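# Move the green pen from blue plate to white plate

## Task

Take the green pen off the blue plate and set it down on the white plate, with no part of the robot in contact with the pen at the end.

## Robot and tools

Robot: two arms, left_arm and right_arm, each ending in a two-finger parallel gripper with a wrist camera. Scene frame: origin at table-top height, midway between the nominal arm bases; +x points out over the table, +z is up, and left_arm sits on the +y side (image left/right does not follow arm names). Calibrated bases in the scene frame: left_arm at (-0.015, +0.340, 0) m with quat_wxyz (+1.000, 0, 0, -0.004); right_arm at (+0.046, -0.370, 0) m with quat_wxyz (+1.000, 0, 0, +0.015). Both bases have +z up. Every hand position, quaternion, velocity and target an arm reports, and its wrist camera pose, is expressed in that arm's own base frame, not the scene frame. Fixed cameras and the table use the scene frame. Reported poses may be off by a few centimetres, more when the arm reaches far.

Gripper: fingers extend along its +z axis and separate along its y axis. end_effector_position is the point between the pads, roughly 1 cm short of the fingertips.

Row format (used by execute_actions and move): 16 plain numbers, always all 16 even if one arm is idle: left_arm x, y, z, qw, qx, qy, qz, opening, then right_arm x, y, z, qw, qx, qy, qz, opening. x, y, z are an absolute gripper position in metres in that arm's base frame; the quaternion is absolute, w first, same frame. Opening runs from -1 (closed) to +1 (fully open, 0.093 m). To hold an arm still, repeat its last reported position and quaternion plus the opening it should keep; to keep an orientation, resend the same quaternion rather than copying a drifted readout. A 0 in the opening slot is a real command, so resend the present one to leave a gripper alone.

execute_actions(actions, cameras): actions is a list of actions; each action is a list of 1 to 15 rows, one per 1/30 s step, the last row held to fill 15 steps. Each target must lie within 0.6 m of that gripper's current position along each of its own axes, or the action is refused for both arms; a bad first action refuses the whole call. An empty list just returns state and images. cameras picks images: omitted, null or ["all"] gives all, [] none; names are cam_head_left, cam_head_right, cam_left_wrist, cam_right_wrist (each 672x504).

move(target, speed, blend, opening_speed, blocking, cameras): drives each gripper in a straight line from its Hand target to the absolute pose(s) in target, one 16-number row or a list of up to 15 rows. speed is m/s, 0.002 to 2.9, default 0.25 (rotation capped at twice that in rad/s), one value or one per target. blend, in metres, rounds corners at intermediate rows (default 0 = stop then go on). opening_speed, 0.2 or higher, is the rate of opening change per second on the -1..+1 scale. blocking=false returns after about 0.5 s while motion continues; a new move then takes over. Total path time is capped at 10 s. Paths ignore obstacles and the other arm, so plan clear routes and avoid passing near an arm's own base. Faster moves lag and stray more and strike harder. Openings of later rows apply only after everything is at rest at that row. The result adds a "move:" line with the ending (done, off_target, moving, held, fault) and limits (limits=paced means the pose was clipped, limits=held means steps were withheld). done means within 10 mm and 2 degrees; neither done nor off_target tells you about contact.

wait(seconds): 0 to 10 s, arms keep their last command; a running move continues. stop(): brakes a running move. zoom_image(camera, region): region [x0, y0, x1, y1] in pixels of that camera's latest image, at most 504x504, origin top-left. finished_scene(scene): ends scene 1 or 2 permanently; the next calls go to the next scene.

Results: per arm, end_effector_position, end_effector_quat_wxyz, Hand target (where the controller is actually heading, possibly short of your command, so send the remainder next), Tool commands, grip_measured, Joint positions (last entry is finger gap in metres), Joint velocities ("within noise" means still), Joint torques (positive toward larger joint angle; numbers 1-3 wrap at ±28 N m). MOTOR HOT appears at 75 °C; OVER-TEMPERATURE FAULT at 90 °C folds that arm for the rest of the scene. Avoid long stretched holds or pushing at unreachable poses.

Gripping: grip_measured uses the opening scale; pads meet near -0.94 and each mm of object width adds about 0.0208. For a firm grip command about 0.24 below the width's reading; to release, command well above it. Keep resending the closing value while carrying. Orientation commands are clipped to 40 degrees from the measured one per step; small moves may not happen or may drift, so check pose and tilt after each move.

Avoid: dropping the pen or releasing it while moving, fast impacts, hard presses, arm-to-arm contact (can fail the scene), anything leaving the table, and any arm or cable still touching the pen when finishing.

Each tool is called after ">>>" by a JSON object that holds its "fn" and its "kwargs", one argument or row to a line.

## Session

>>> {"fn": "execute_actions", "kwargs": {
  "actions": []
}}

>>> {"fn": "zoom_image", "kwargs": {
  "camera": "cam_head_right",
  "region": [150, 170, 510, 440]
}}

Scene clock: 0.00 s.
left_arm: end_effector_position=(+0.3444, -0.1940, +0.1429) grip_measured=+1.000 end_effector_quat_wxyz=(+0.410, +0.246, +0.846, -0.237) | right_arm: end_effector_position=(+0.3587, +0.1550, +0.1245) grip_measured=+1.000 end_effector_quat_wxyz=(+0.350, -0.104, +0.882, +0.298)
Joint positions: left_arm=[-0.358 1.38 0.763 -0.016 0.371 0.019 0.093] | right_arm=[0.202 1.439 0.77 -0.046 -0.495 0.195 0.093]
Joint velocities: within noise
Joint torques (N m): no reading
Motor temperatures (°C): left_arm=[26 29 28 29 26 28 26] | right_arm=[27 28 25 26 26 27 27]
Heat: left arm: 29 °C; right arm: 28 °C.
Hand target: left_arm +0.3457, -0.1944, +0.1474; +0.414, +0.246, +0.844, -0.237 | right_arm +0.3605, +0.1553, +0.1296; +0.356, -0.106, +0.879, +0.298
Tool commands: left_gripper/opening=+1.0 right_gripper/opening=+1.0

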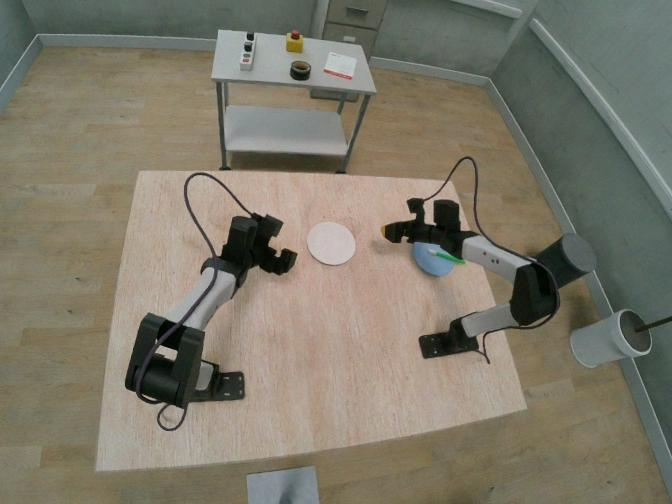

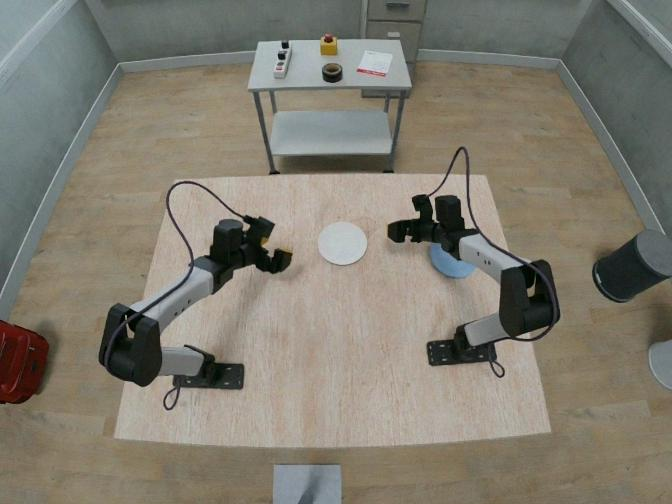

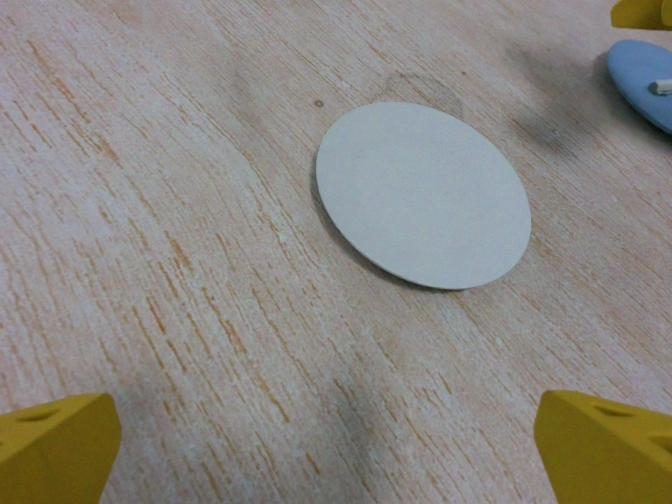

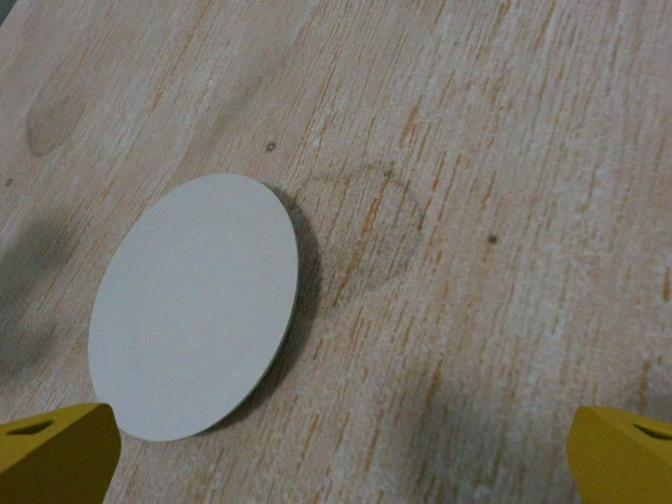

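Scaled by 1.400.

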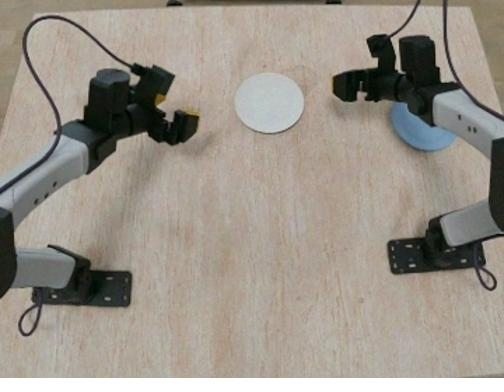

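>>> {"fn": "move", "kwargs": {
  "target": [0.29, -0.06, 0.16, 0.462, 0.154, 0.87, -0.0816, 1, 0.29, -0.05, 0.145, 0, -0.559, 0.829, 0, 1],
  "speed": 0.3,
  "cameras": ["cam_head_left", "cam_head_right", "cam_right_wrist"]
}}

>>> {"fn": "zoom_image", "kwargs": {
  "camera": "cam_head_right",
  "region": [300, 200, 540, 380]
}}

Scene clock: 36.17 s.
left_arm: end_effector_position=(+0.3002, -0.0673, +0.1814) grip_measured=+1.000 end_effector_quat_wxyz=(+0.491, +0.157, +0.852, -0.094) | right_arm: end_effector_position=(+0.2862, -0.0452, +0.1414) grip_measured=+1.000 end_effector_quat_wxyz=(+0.005, -0.557, +0.830, +0.004)
Joint positions: left_arm=[-0.087 0.869 0.584 -0.257 0.245 0.138 0.093] | right_arm=[-0.165 1.636 1.423 -1.356 -0.014 -1.346 0.093]
Joint velocities: within noise
Joint torques (N m): left_arm=[0.8 -2.19 6 1.91 -0.1 0.2] | right_arm=[-0.17 -5.6 8.24 0.06 -0.01 -0.06]
Motor temperatures (°C): left_arm=[26 31 32 36 26 28 26] | right_arm=[27 31 28 31 26 27 27]
Heat: left arm: 36 °C; right arm: 31 °C.
Hand target: left_arm +0.2902, -0.0608, +0.1602; +0.462, +0.154, +0.870, -0.083 | right_arm +0.2889, -0.0496, +0.1464; +0.001, -0.560, +0.828, -0.002
Off the commanded pose: left_arm 0.025 m, 4 deg | right_arm 0.007 m, 1 deg.
move: off_target (left_arm)
Images, in order (width x height): cam_head_left 672x504, cam_head_right 672x504, cam_right_wrist 672x504.

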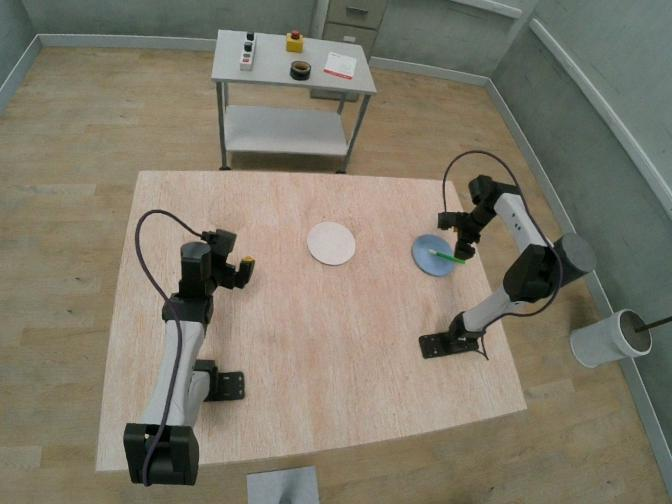

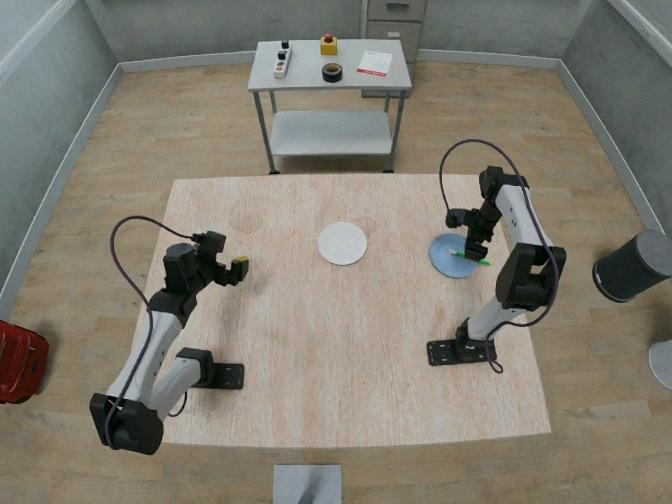

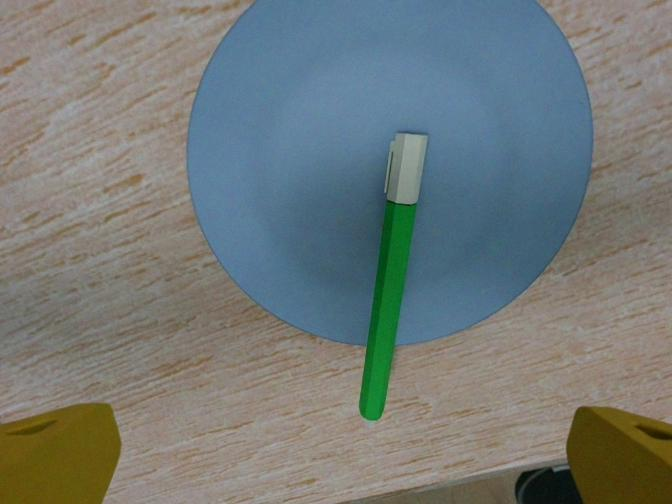

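Scaled by 2.100.

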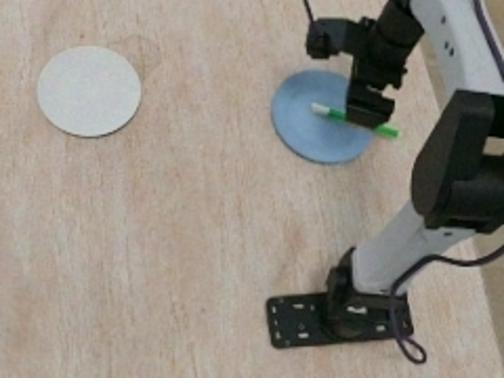

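>>> {"fn": "move", "kwargs": {
  "target": [0.3002, -0.0673, 0.1814, 0.491, 0.157, 0.852, -0.094, 1, 0.305, -0.057, 0.052, 0, -0.515, 0.857, 0, 1],
  "speed": 0.25,
  "cameras": ["cam_head_right", "cam_right_wrist"]
}}

>>> {"fn": "zoom_image", "kwargs": {
  "camera": "cam_head_right",
  "region": [400, 200, 520, 290]
}}

Scene clock: 54.83 s.
left_arm: end_effector_position=(+0.3002, -0.0673, +0.1814) grip_measured=+1.000 end_effector_quat_wxyz=(+0.491, +0.157, +0.852, -0.094) | right_arm: end_effector_position=(+0.3056, -0.0534, +0.0581) grip_measured=+1.000 end_effector_quat_wxyz=(+0.004, -0.522, +0.853, +0.005)
Joint positions: left_arm=[-0.087 0.869 0.584 -0.257 0.245 0.138 0.093] | right_arm=[-0.18 1.757 1.225 -1.04 -0.012 -1.277 0.093]
Joint velocities: within noise
Joint torques (N m): left_arm=[-0.06 -1.39 8.7 2.44 0.11 0.02] | right_arm=[-0.21 -7.02 3.89 0.55 -0.02 0.2]
Motor temperatures (°C): left_arm=[26 30 31 36 26 28 26] | right_arm=[27 32 30 29 26 27 27]
Heat: left arm: 36 °C; right arm: 32 °C.
Hand target: left_arm +0.3002, -0.0673, +0.1815; +0.491, +0.157, +0.852, -0.094 | right_arm +0.3046, -0.0570, +0.0522; -0.001, -0.515, +0.857, +0.000
Off the commanded pose: left_arm 0.000 m, 0 deg | right_arm 0.007 m, 1 deg.
move: done
Images, in order (width x height): cam_head_right 672x504, cam_right_wrist 672x504.

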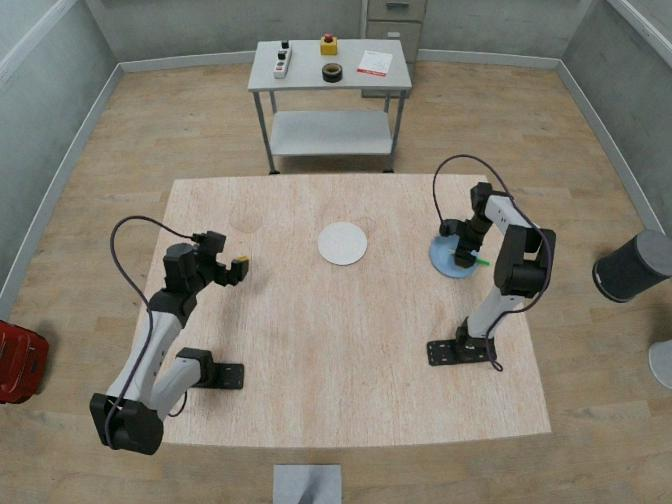

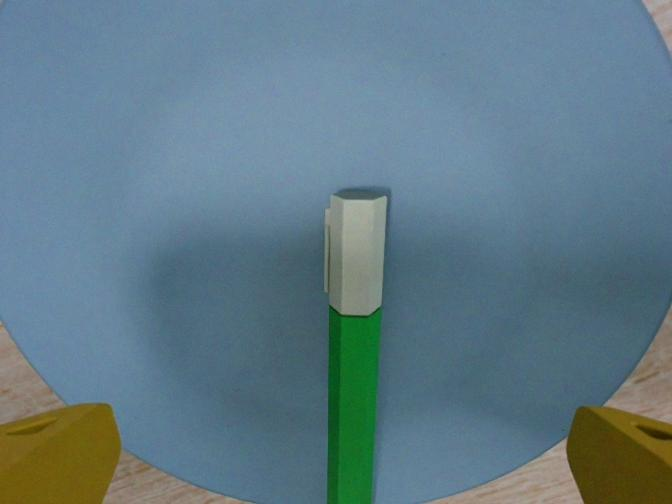

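Scaled by 4.200.

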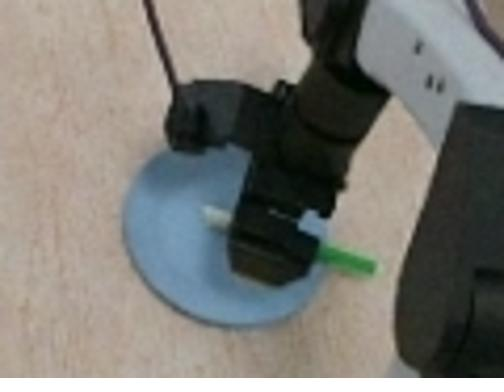

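>>> {"fn": "move", "kwargs": {
  "target": [0.3002, -0.0673, 0.1814, 0.491, 0.157, 0.852, -0.094, 1, 0.3025, -0.066, 0.018, 0, -0.519, 0.855, 0, 1],
  "speed": 0.12,
  "cameras": ["cam_right_wrist"]
}}

Scene clock: 66.60 s.
left_arm: end_effector_position=(+0.3002, -0.0673, +0.1814) grip_measured=+1.000 end_effector_quat_wxyz=(+0.491, +0.157, +0.852, -0.094) | right_arm: end_effector_position=(+0.3017, -0.0616, +0.0277) grip_measured=+1.000 end_effector_quat_wxyz=(+0.002, -0.517, +0.856, +0.006)
Joint positions: left_arm=[-0.087 0.869 0.584 -0.257 0.245 0.138 0.093] | right_arm=[-0.208 1.793 1.141 -0.925 -0.012 -1.294 0.093]
Joint velocities: within noise
Joint torques (N m): left_arm=[-0.06 -1.39 8.7 2.43 0.11 0.02] | right_arm=[-0.34 -6.26 3.34 0.8 -0.04 -0.03]
Motor temperatures (°C): left_arm=[26 30 32 37 26 28 26] | right_arm=[27 32 29 28 26 27 27]
Heat: left arm: 37 °C; right arm: 32 °C.
Hand target: left_arm +0.3002, -0.0673, +0.1814; +0.491, +0.157, +0.852, -0.094 | right_arm +0.3024, -0.0658, +0.0184; +0.000, -0.519, +0.855, +0.000
Off the commanded pose: left_arm 0.000 m, 0 deg | right_arm 0.011 m, 1 deg.
move: off_target (right_arm)
Images, in order (width x height): cam_right_wrist 672x504.

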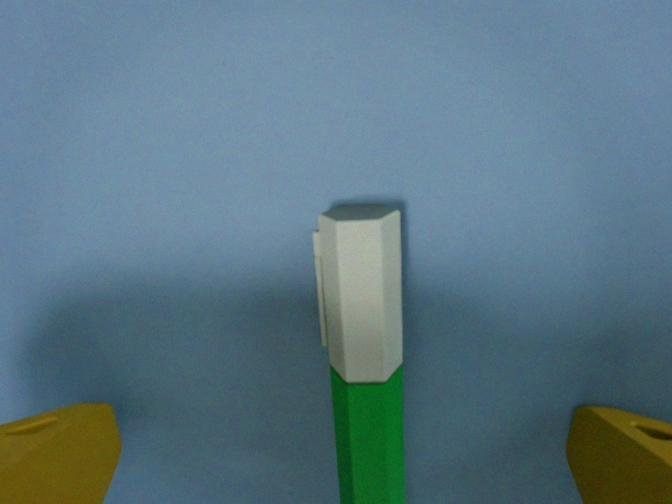

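>>> {"fn": "move", "kwargs": {
  "target": [0.3002, -0.0673, 0.1814, 0.491, 0.157, 0.852, -0.094, 1, 0.3065, -0.068, 0.020, 0, -0.519, 0.855, 0, -0.95],
  "speed": 0.12,
  "opening_speed": 1.2,
  "cameras": ["cam_right_wrist", "cam_head_right"]
}}

Scene clock: 87.07 s.
left_arm: end_effector_position=(+0.3002, -0.0673, +0.1814) grip_measured=+1.000 end_effector_quat_wxyz=(+0.491, +0.157, +0.852, -0.094) | right_arm: end_effector_position=(+0.3085, -0.0647, +0.0247) grip_measured=-0.857 end_effector_quat_wxyz=(+0.010, -0.517, +0.856, -0.003)
Joint positions: left_arm=[-0.087 0.869 0.584 -0.257 0.245 0.138 0.093] | right_arm=[-0.212 1.803 1.141 -0.891 -0.009 -1.299 0.004]
Joint velocities: within noise
Joint torques (N m): left_arm=[-0.06 -1.39 8.69 2.43 0.11 0.02] | right_arm=[-0.32 -6.15 5.29 0.31 -0.05 -0.03]
Motor temperatures (°C): left_arm=[26 29 33 38 26 28 26] | right_arm=[27 33 28 28 26 27 27]
Heat: left arm: 38 °C; right arm: 33 °C.
Hand target: left_arm +0.3002, -0.0673, +0.1814; +0.491, +0.157, +0.852, -0.094 | right_arm +0.3064, -0.0680, +0.0201; +0.000, -0.519, +0.855, +0.000
Off the commanded pose: left_arm 0.000 m, 0 deg | right_arm 0.006 m, 1 deg.
move: done
Images, in order (width x height): cam_head_right 672x504, cam_right_wrist 672x504.

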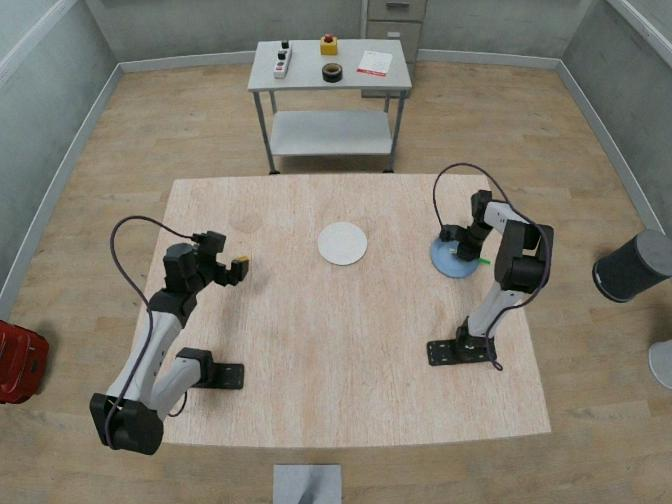

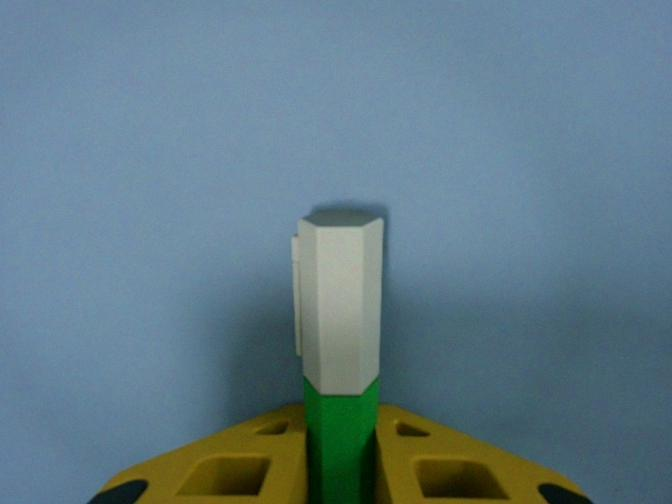

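>>> {"fn": "move", "kwargs": {
  "target": [
    [0.3002, -0.0673, 0.1814, 0.491, 0.157, 0.852, -0.094, 1, 0.3065, -0.066, 0.09, 0, -0.519, 0.855, 0, -0.95],
    [0.3002, -0.0673, 0.1814, 0.491, 0.157, 0.852, -0.094, 1, 0.376, 0.318, 0.085, 0, -0.8415, 0.540, 0, -0.95]
  ],
  "speed": [0.15, 0.35],
  "blend": 0.02,
  "cameras": ["cam_head_right", "cam_right_wrist"]
}}

>>> {"fn": "zoom_image", "kwargs": {
  "camera": "cam_head_right",
  "region": [290, 200, 390, 290]
}}

Scene clock: 104.73 s.
left_arm: end_effector_position=(+0.3002, -0.0673, +0.1814) grip_measured=+1.000 end_effector_quat_wxyz=(+0.491, +0.157, +0.852, -0.094) | right_arm: end_effector_position=(+0.3738, +0.3202, +0.0850) grip_measured=-0.865 end_effector_quat_wxyz=(-0.019, +0.839, -0.543, +0.003)
Joint positions: left_arm=[-0.087 0.869 0.584 -0.257 0.245 0.138 0.093] | right_arm=[0.706 2.555 2.586 -1.563 -0.006 -1.286 0.004]
Joint velocities: within noise
Joint torques (N m): left_arm=[-0.06 -1.37 8.7 2.43 0.11 0.02] | right_arm=[-0.21 -12.22 8.01 0.15 -0.03 -0.04]
Motor temperatures (°C): left_arm=[26 29 33 40 26 28 26] | right_arm=[27 34 29 28 26 27 27]
Heat: left arm: 40 °C; right arm: 34 °C.
Hand target: left_arm +0.3002, -0.0673, +0.1814; +0.491, +0.157, +0.852, -0.094 | right_arm +0.3766, +0.3170, +0.0846; -0.015, +0.841, -0.540, +0.007
Off the commanded pose: left_arm 0.000 m, 0 deg | right_arm 0.003 m, 2 deg.
joint sent to its limit (right arm) — joint 4 (wrist pitch), lower limit. The joint targets still meet the commanded pose.
move: done
Images, in order (width x height): cam_head_right 672x504, cam_right_wrist 672x504.

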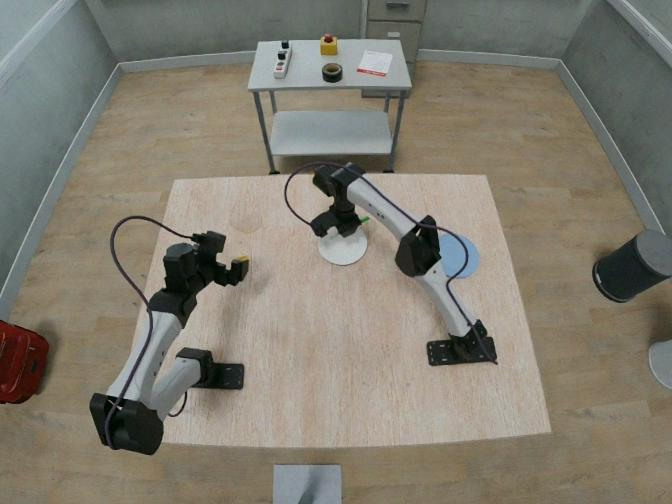

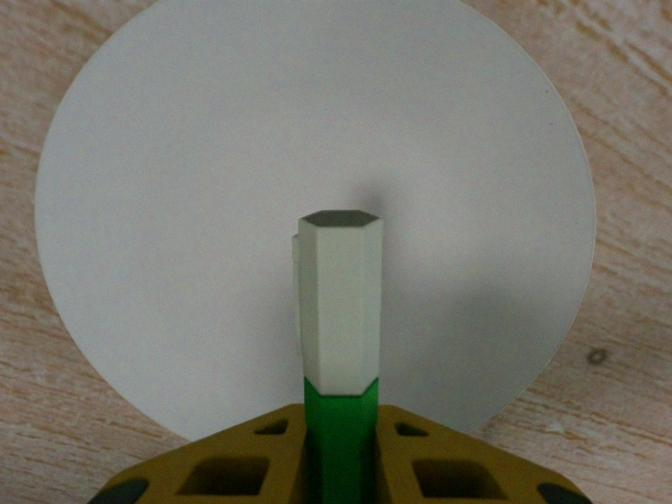

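Scaled by 5.040.

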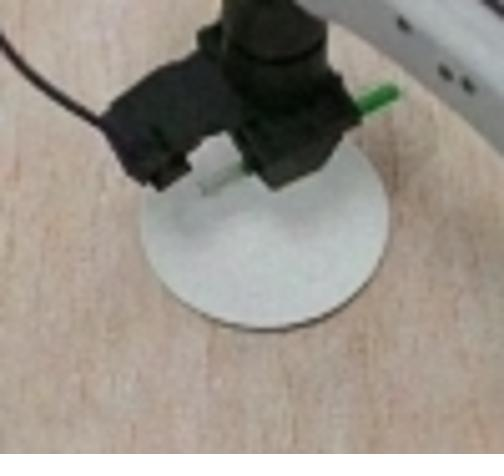

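>>> {"fn": "move", "kwargs": {
  "target": [0.3002, -0.0673, 0.1814, 0.491, 0.157, 0.852, -0.094, 1, 0.357, 0.345, 0.043, 0, -0.8415, 0.540, 0, -0.95],
  "speed": 0.12,
  "cameras": ["cam_head_right", "cam_right_wrist"]
}}

>>> {"fn": "zoom_image", "kwargs": {
  "camera": "cam_head_right",
  "region": [290, 200, 390, 290]
}}

Scene clock: 122.07 s.
left_arm: end_effector_position=(+0.3002, -0.0673, +0.1814) grip_measured=+1.000 end_effector_quat_wxyz=(+0.491, +0.157, +0.852, -0.094) | right_arm: end_effector_position=(+0.3540, +0.3460, +0.0529) grip_measured=-0.865 end_effector_quat_wxyz=(-0.004, +0.845, -0.534, -0.002)
Joint positions: left_arm=[-0.087 0.869 0.584 -0.257 0.245 0.138 0.093] | right_arm=[0.772 2.592 2.528 -1.5 -0.006 -1.242 0.004]
Joint velocities: within noise
Joint torques (N m): left_arm=[-0.06 -1.39 8.7 2.43 0.11 0.02] | right_arm=[-0.09 -12.98 4.18 0.56 -0.08 0.19]
Motor temperatures (°C): left_arm=[26 29 34 41 26 28 26] | right_arm=[27 40 31 28 26 27 28]
Heat: left arm: 41 °C; right arm: 40 °C.
Hand target: left_arm +0.3002, -0.0673, +0.1814; +0.491, +0.157, +0.852, -0.094 | right_arm +0.3570, +0.3448, +0.0433; +0.000, +0.842, -0.540, +0.000
Off the commanded pose: left_arm 0.000 m, 0 deg | right_arm 0.010 m, 1 deg.
move: done
Images, in order (width x height): cam_head_right 672x504, cam_right_wrist 672x504.

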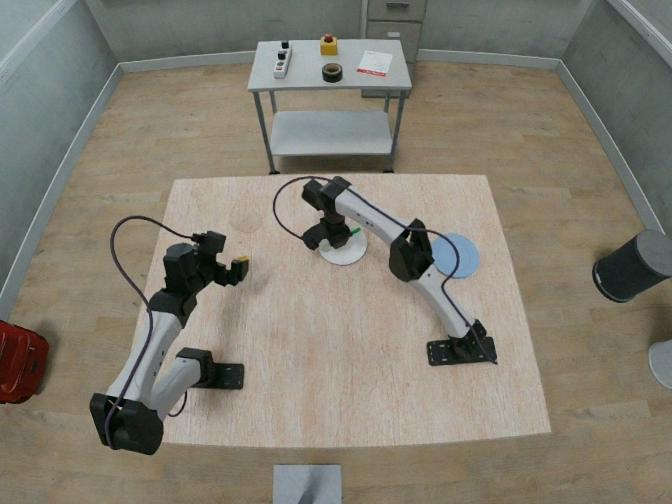

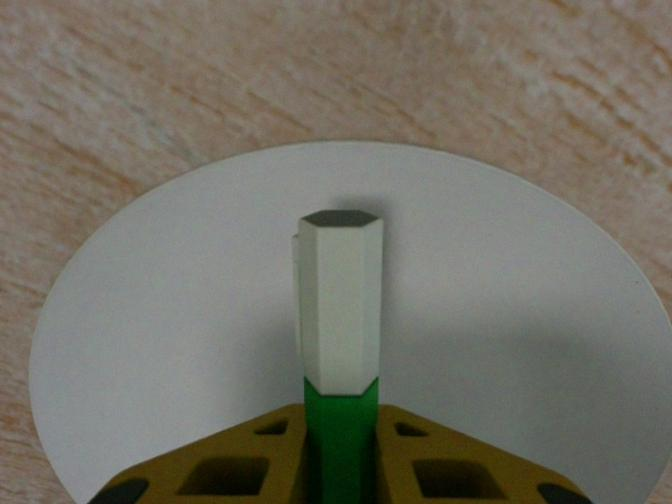

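Scaled by 5.040.

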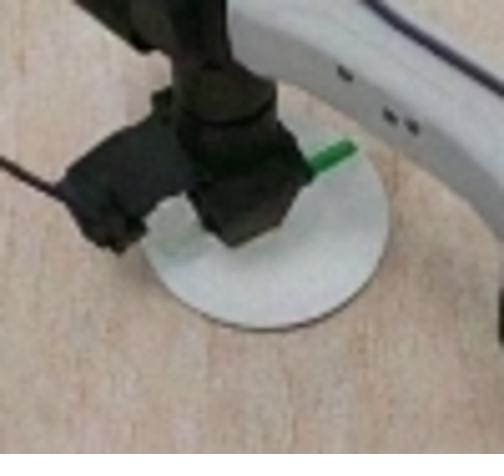

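>>> {"fn": "move", "kwargs": {
  "target": [0.3002, -0.0673, 0.1814, 0.491, 0.157, 0.852, -0.094, 1, 0.357, 0.345, 0.020, 0, -0.8415, 0.540, 0, -0.95],
  "speed": 0.08,
  "cameras": ["cam_right_wrist"]
}}

Scene clock: 127.73 s.
left_arm: end_effector_position=(+0.3002, -0.0673, +0.1814) grip_measured=+1.000 end_effector_quat_wxyz=(+0.491, +0.157, +0.852, -0.094) | right_arm: end_effector_position=(+0.3505, +0.3455, +0.0293) grip_measured=-0.865 end_effector_quat_wxyz=(+0.006, +0.848, -0.531, -0.011)
Joint positions: left_arm=[-0.087 0.869 0.584 -0.257 0.245 0.138 0.093] | right_arm=[0.772 2.588 2.424 -1.423 -0.018 -1.251 0.004]
Joint velocities: within noise
Joint torques (N m): left_arm=[-0.08 -1.4 8.69 2.43 0.11 0.02] | right_arm=[-0.09 -14.09 2.58 0.84 -0.08 0.18]
Motor temperatures (°C): left_arm=[26 29 34 41 26 28 26] | right_arm=[27 41 31 28 26 27 28]
Heat: left arm: 41 °C; right arm: 41 °C.
Hand target: left_arm +0.3002, -0.0673, +0.1814; +0.491, +0.157, +0.852, -0.094 | right_arm +0.3555, +0.3461, +0.0201; +0.000, +0.844, -0.536, -0.006
Off the commanded pose: left_arm 0.000 m, 0 deg | right_arm 0.011 m, 2 deg.
move: off_target (right_arm)
Images, in order (width x height): cam_right_wrist 672x504.

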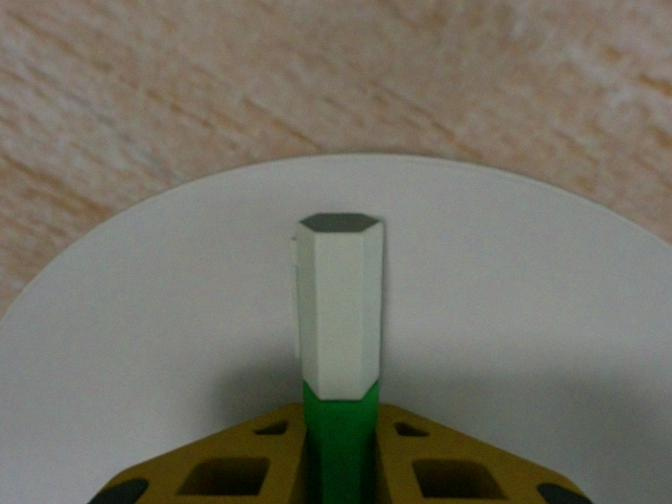

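>>> {"fn": "move", "kwargs": {
  "target": [0.3002, -0.0673, 0.1814, 0.491, 0.157, 0.852, -0.094, 1, 0.357, 0.345, 0.013, 0, -0.8415, 0.540, 0, -0.95],
  "speed": 0.06,
  "cameras": ["cam_right_wrist"]
}}

Scene clock: 133.87 s.
left_arm: end_effector_position=(+0.3002, -0.0673, +0.1814) grip_measured=+1.000 end_effector_quat_wxyz=(+0.491, +0.157, +0.852, -0.094) | right_arm: end_effector_position=(+0.3503, +0.3452, +0.0286) grip_measured=-0.865 end_effector_quat_wxyz=(+0.003, +0.846, -0.533, -0.010)
Joint positions: left_arm=[-0.087 0.869 0.584 -0.257 0.245 0.138 0.093] | right_arm=[0.772 2.573 2.394 -1.402 -0.018 -1.247 0.004]
Joint velocities: within noise
Joint torques (N m): left_arm=[-0.08 -1.4 8.7 2.43 0.11 0.03] | right_arm=[-0.1 -12.9 2.54 0.95 0.03 0.23]
Motor temperatures (°C): left_arm=[26 29 34 42 26 28 26] | right_arm=[27 43 30 28 26 27 28]
Heat: left arm: 42 °C; right arm: 43 °C.
Hand target: left_arm +0.3002, -0.0673, +0.1814; +0.491, +0.157, +0.852, -0.094 | right_arm +0.3564, +0.3444, +0.0133; +0.002, +0.842, -0.540, -0.001
Off the commanded pose: left_arm 0.000 m, 0 deg | right_arm 0.017 m, 2 deg.
move: off_target (right_arm)
Images, in order (width x height): cam_right_wrist 672x504.

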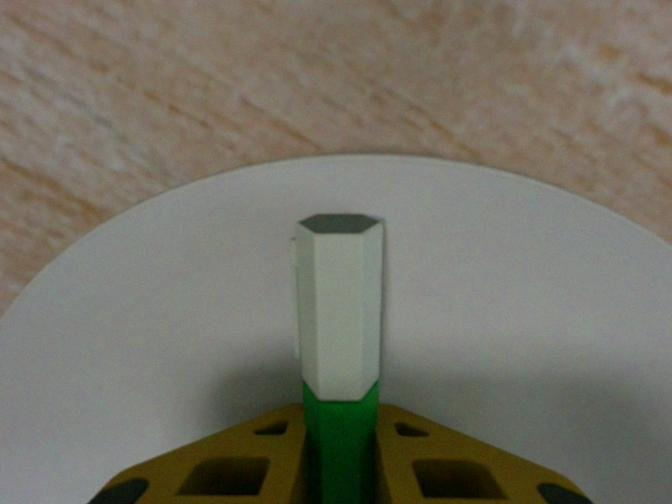

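>>> {"fn": "move", "kwargs": {
  "target": [
    [0.3002, -0.0673, 0.1814, 0.491, 0.157, 0.852, -0.094, 1, 0.356, 0.345, 0.019, 0, -0.8415, 0.540, 0, 0.1],
    [0.3002, -0.0673, 0.1814, 0.491, 0.157, 0.852, -0.094, 1, 0.353, 0.343, 0.09, 0, -0.8415, 0.540, 0, 0.1]
  ],
  "speed": [0.1, 0.12],
  "opening_speed": 0.8,
  "cameras": ["cam_head_right", "cam_right_wrist"]
}}

>>> {"fn": "zoom_image", "kwargs": {
  "camera": "cam_head_right",
  "region": [290, 200, 390, 290]
}}

Scene clock: 148.13 s.
left_arm: end_effector_position=(+0.3002, -0.0673, +0.1814) grip_measured=+1.000 end_effector_quat_wxyz=(+0.491, +0.157, +0.852, -0.094) | right_arm: end_effector_position=(+0.3535, +0.3444, +0.0788) grip_measured=+0.098 end_effector_quat_wxyz=(-0.015, +0.842, -0.539, +0.003)
Joint positions: left_arm=[-0.087 0.869 0.584 -0.257 0.245 0.138 0.093] | right_arm=[0.772 2.573 2.596 -1.563 -0.001 -1.231 0.05]
Joint velocities: within noise
Joint torques (N m): left_arm=[-0.06 -1.39 8.7 2.43 0.11 0.02] | right_arm=[0.14 -15.38 6.87 0.1 0 0.17]
Motor temperatures (°C): left_arm=[26 29 34 42 26 28 26] | right_arm=[27 44 30 28 26 27 28]
Heat: left arm: 42 °C; right arm: 44 °C.
Hand target: left_arm +0.3002, -0.0673, +0.1814; +0.491, +0.157, +0.852, -0.094 | right_arm +0.3544, +0.3415, +0.0895; -0.019, +0.839, -0.543, +0.011
Off the commanded pose: left_arm 0.000 m, 0 deg | right_arm 0.011 m, 2 deg.
joint sent to its limit (right arm) — joint 4 (wrist pitch), lower limit. The joint targets are off in orientation, not in position.
move: off_target (right_arm)
Images, in order (width x height): cam_head_right 672x504, cam_right_wrist 672x504.

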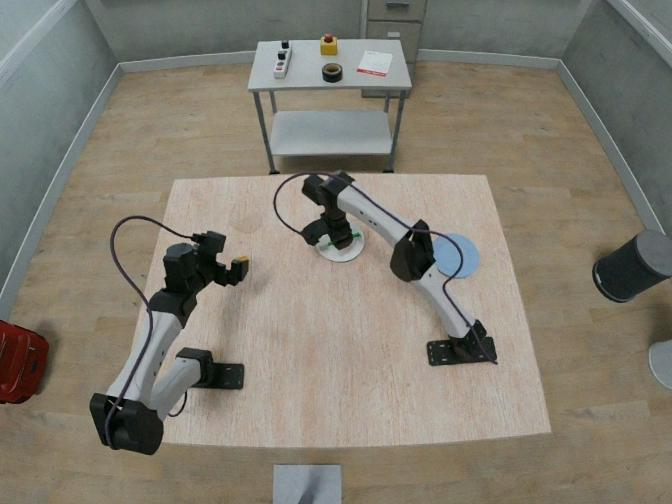

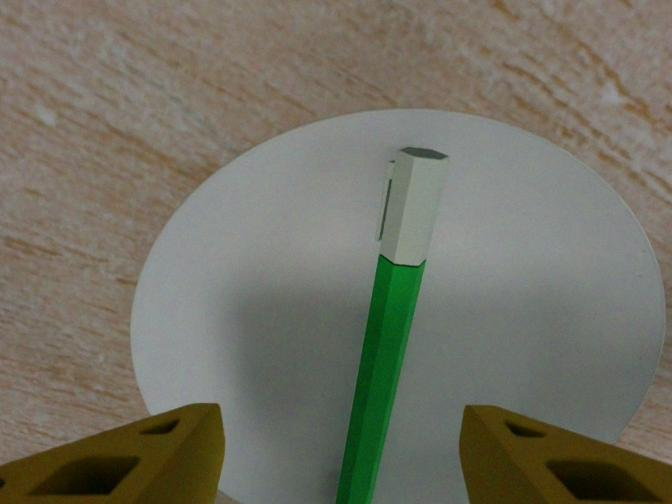

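Scaled by 5.040.

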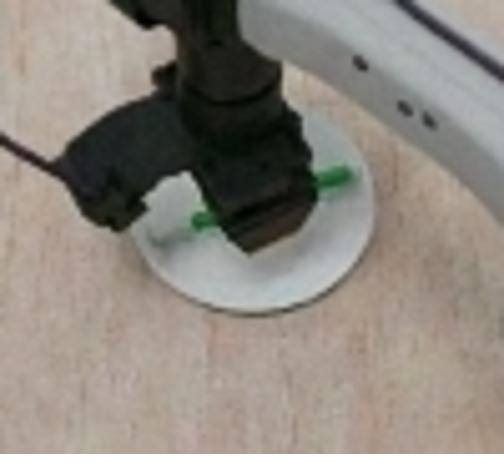

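>>> {"fn": "finished_scene", "kwargs": {
  "scene": 2
}}

The scene is finished: the task was done.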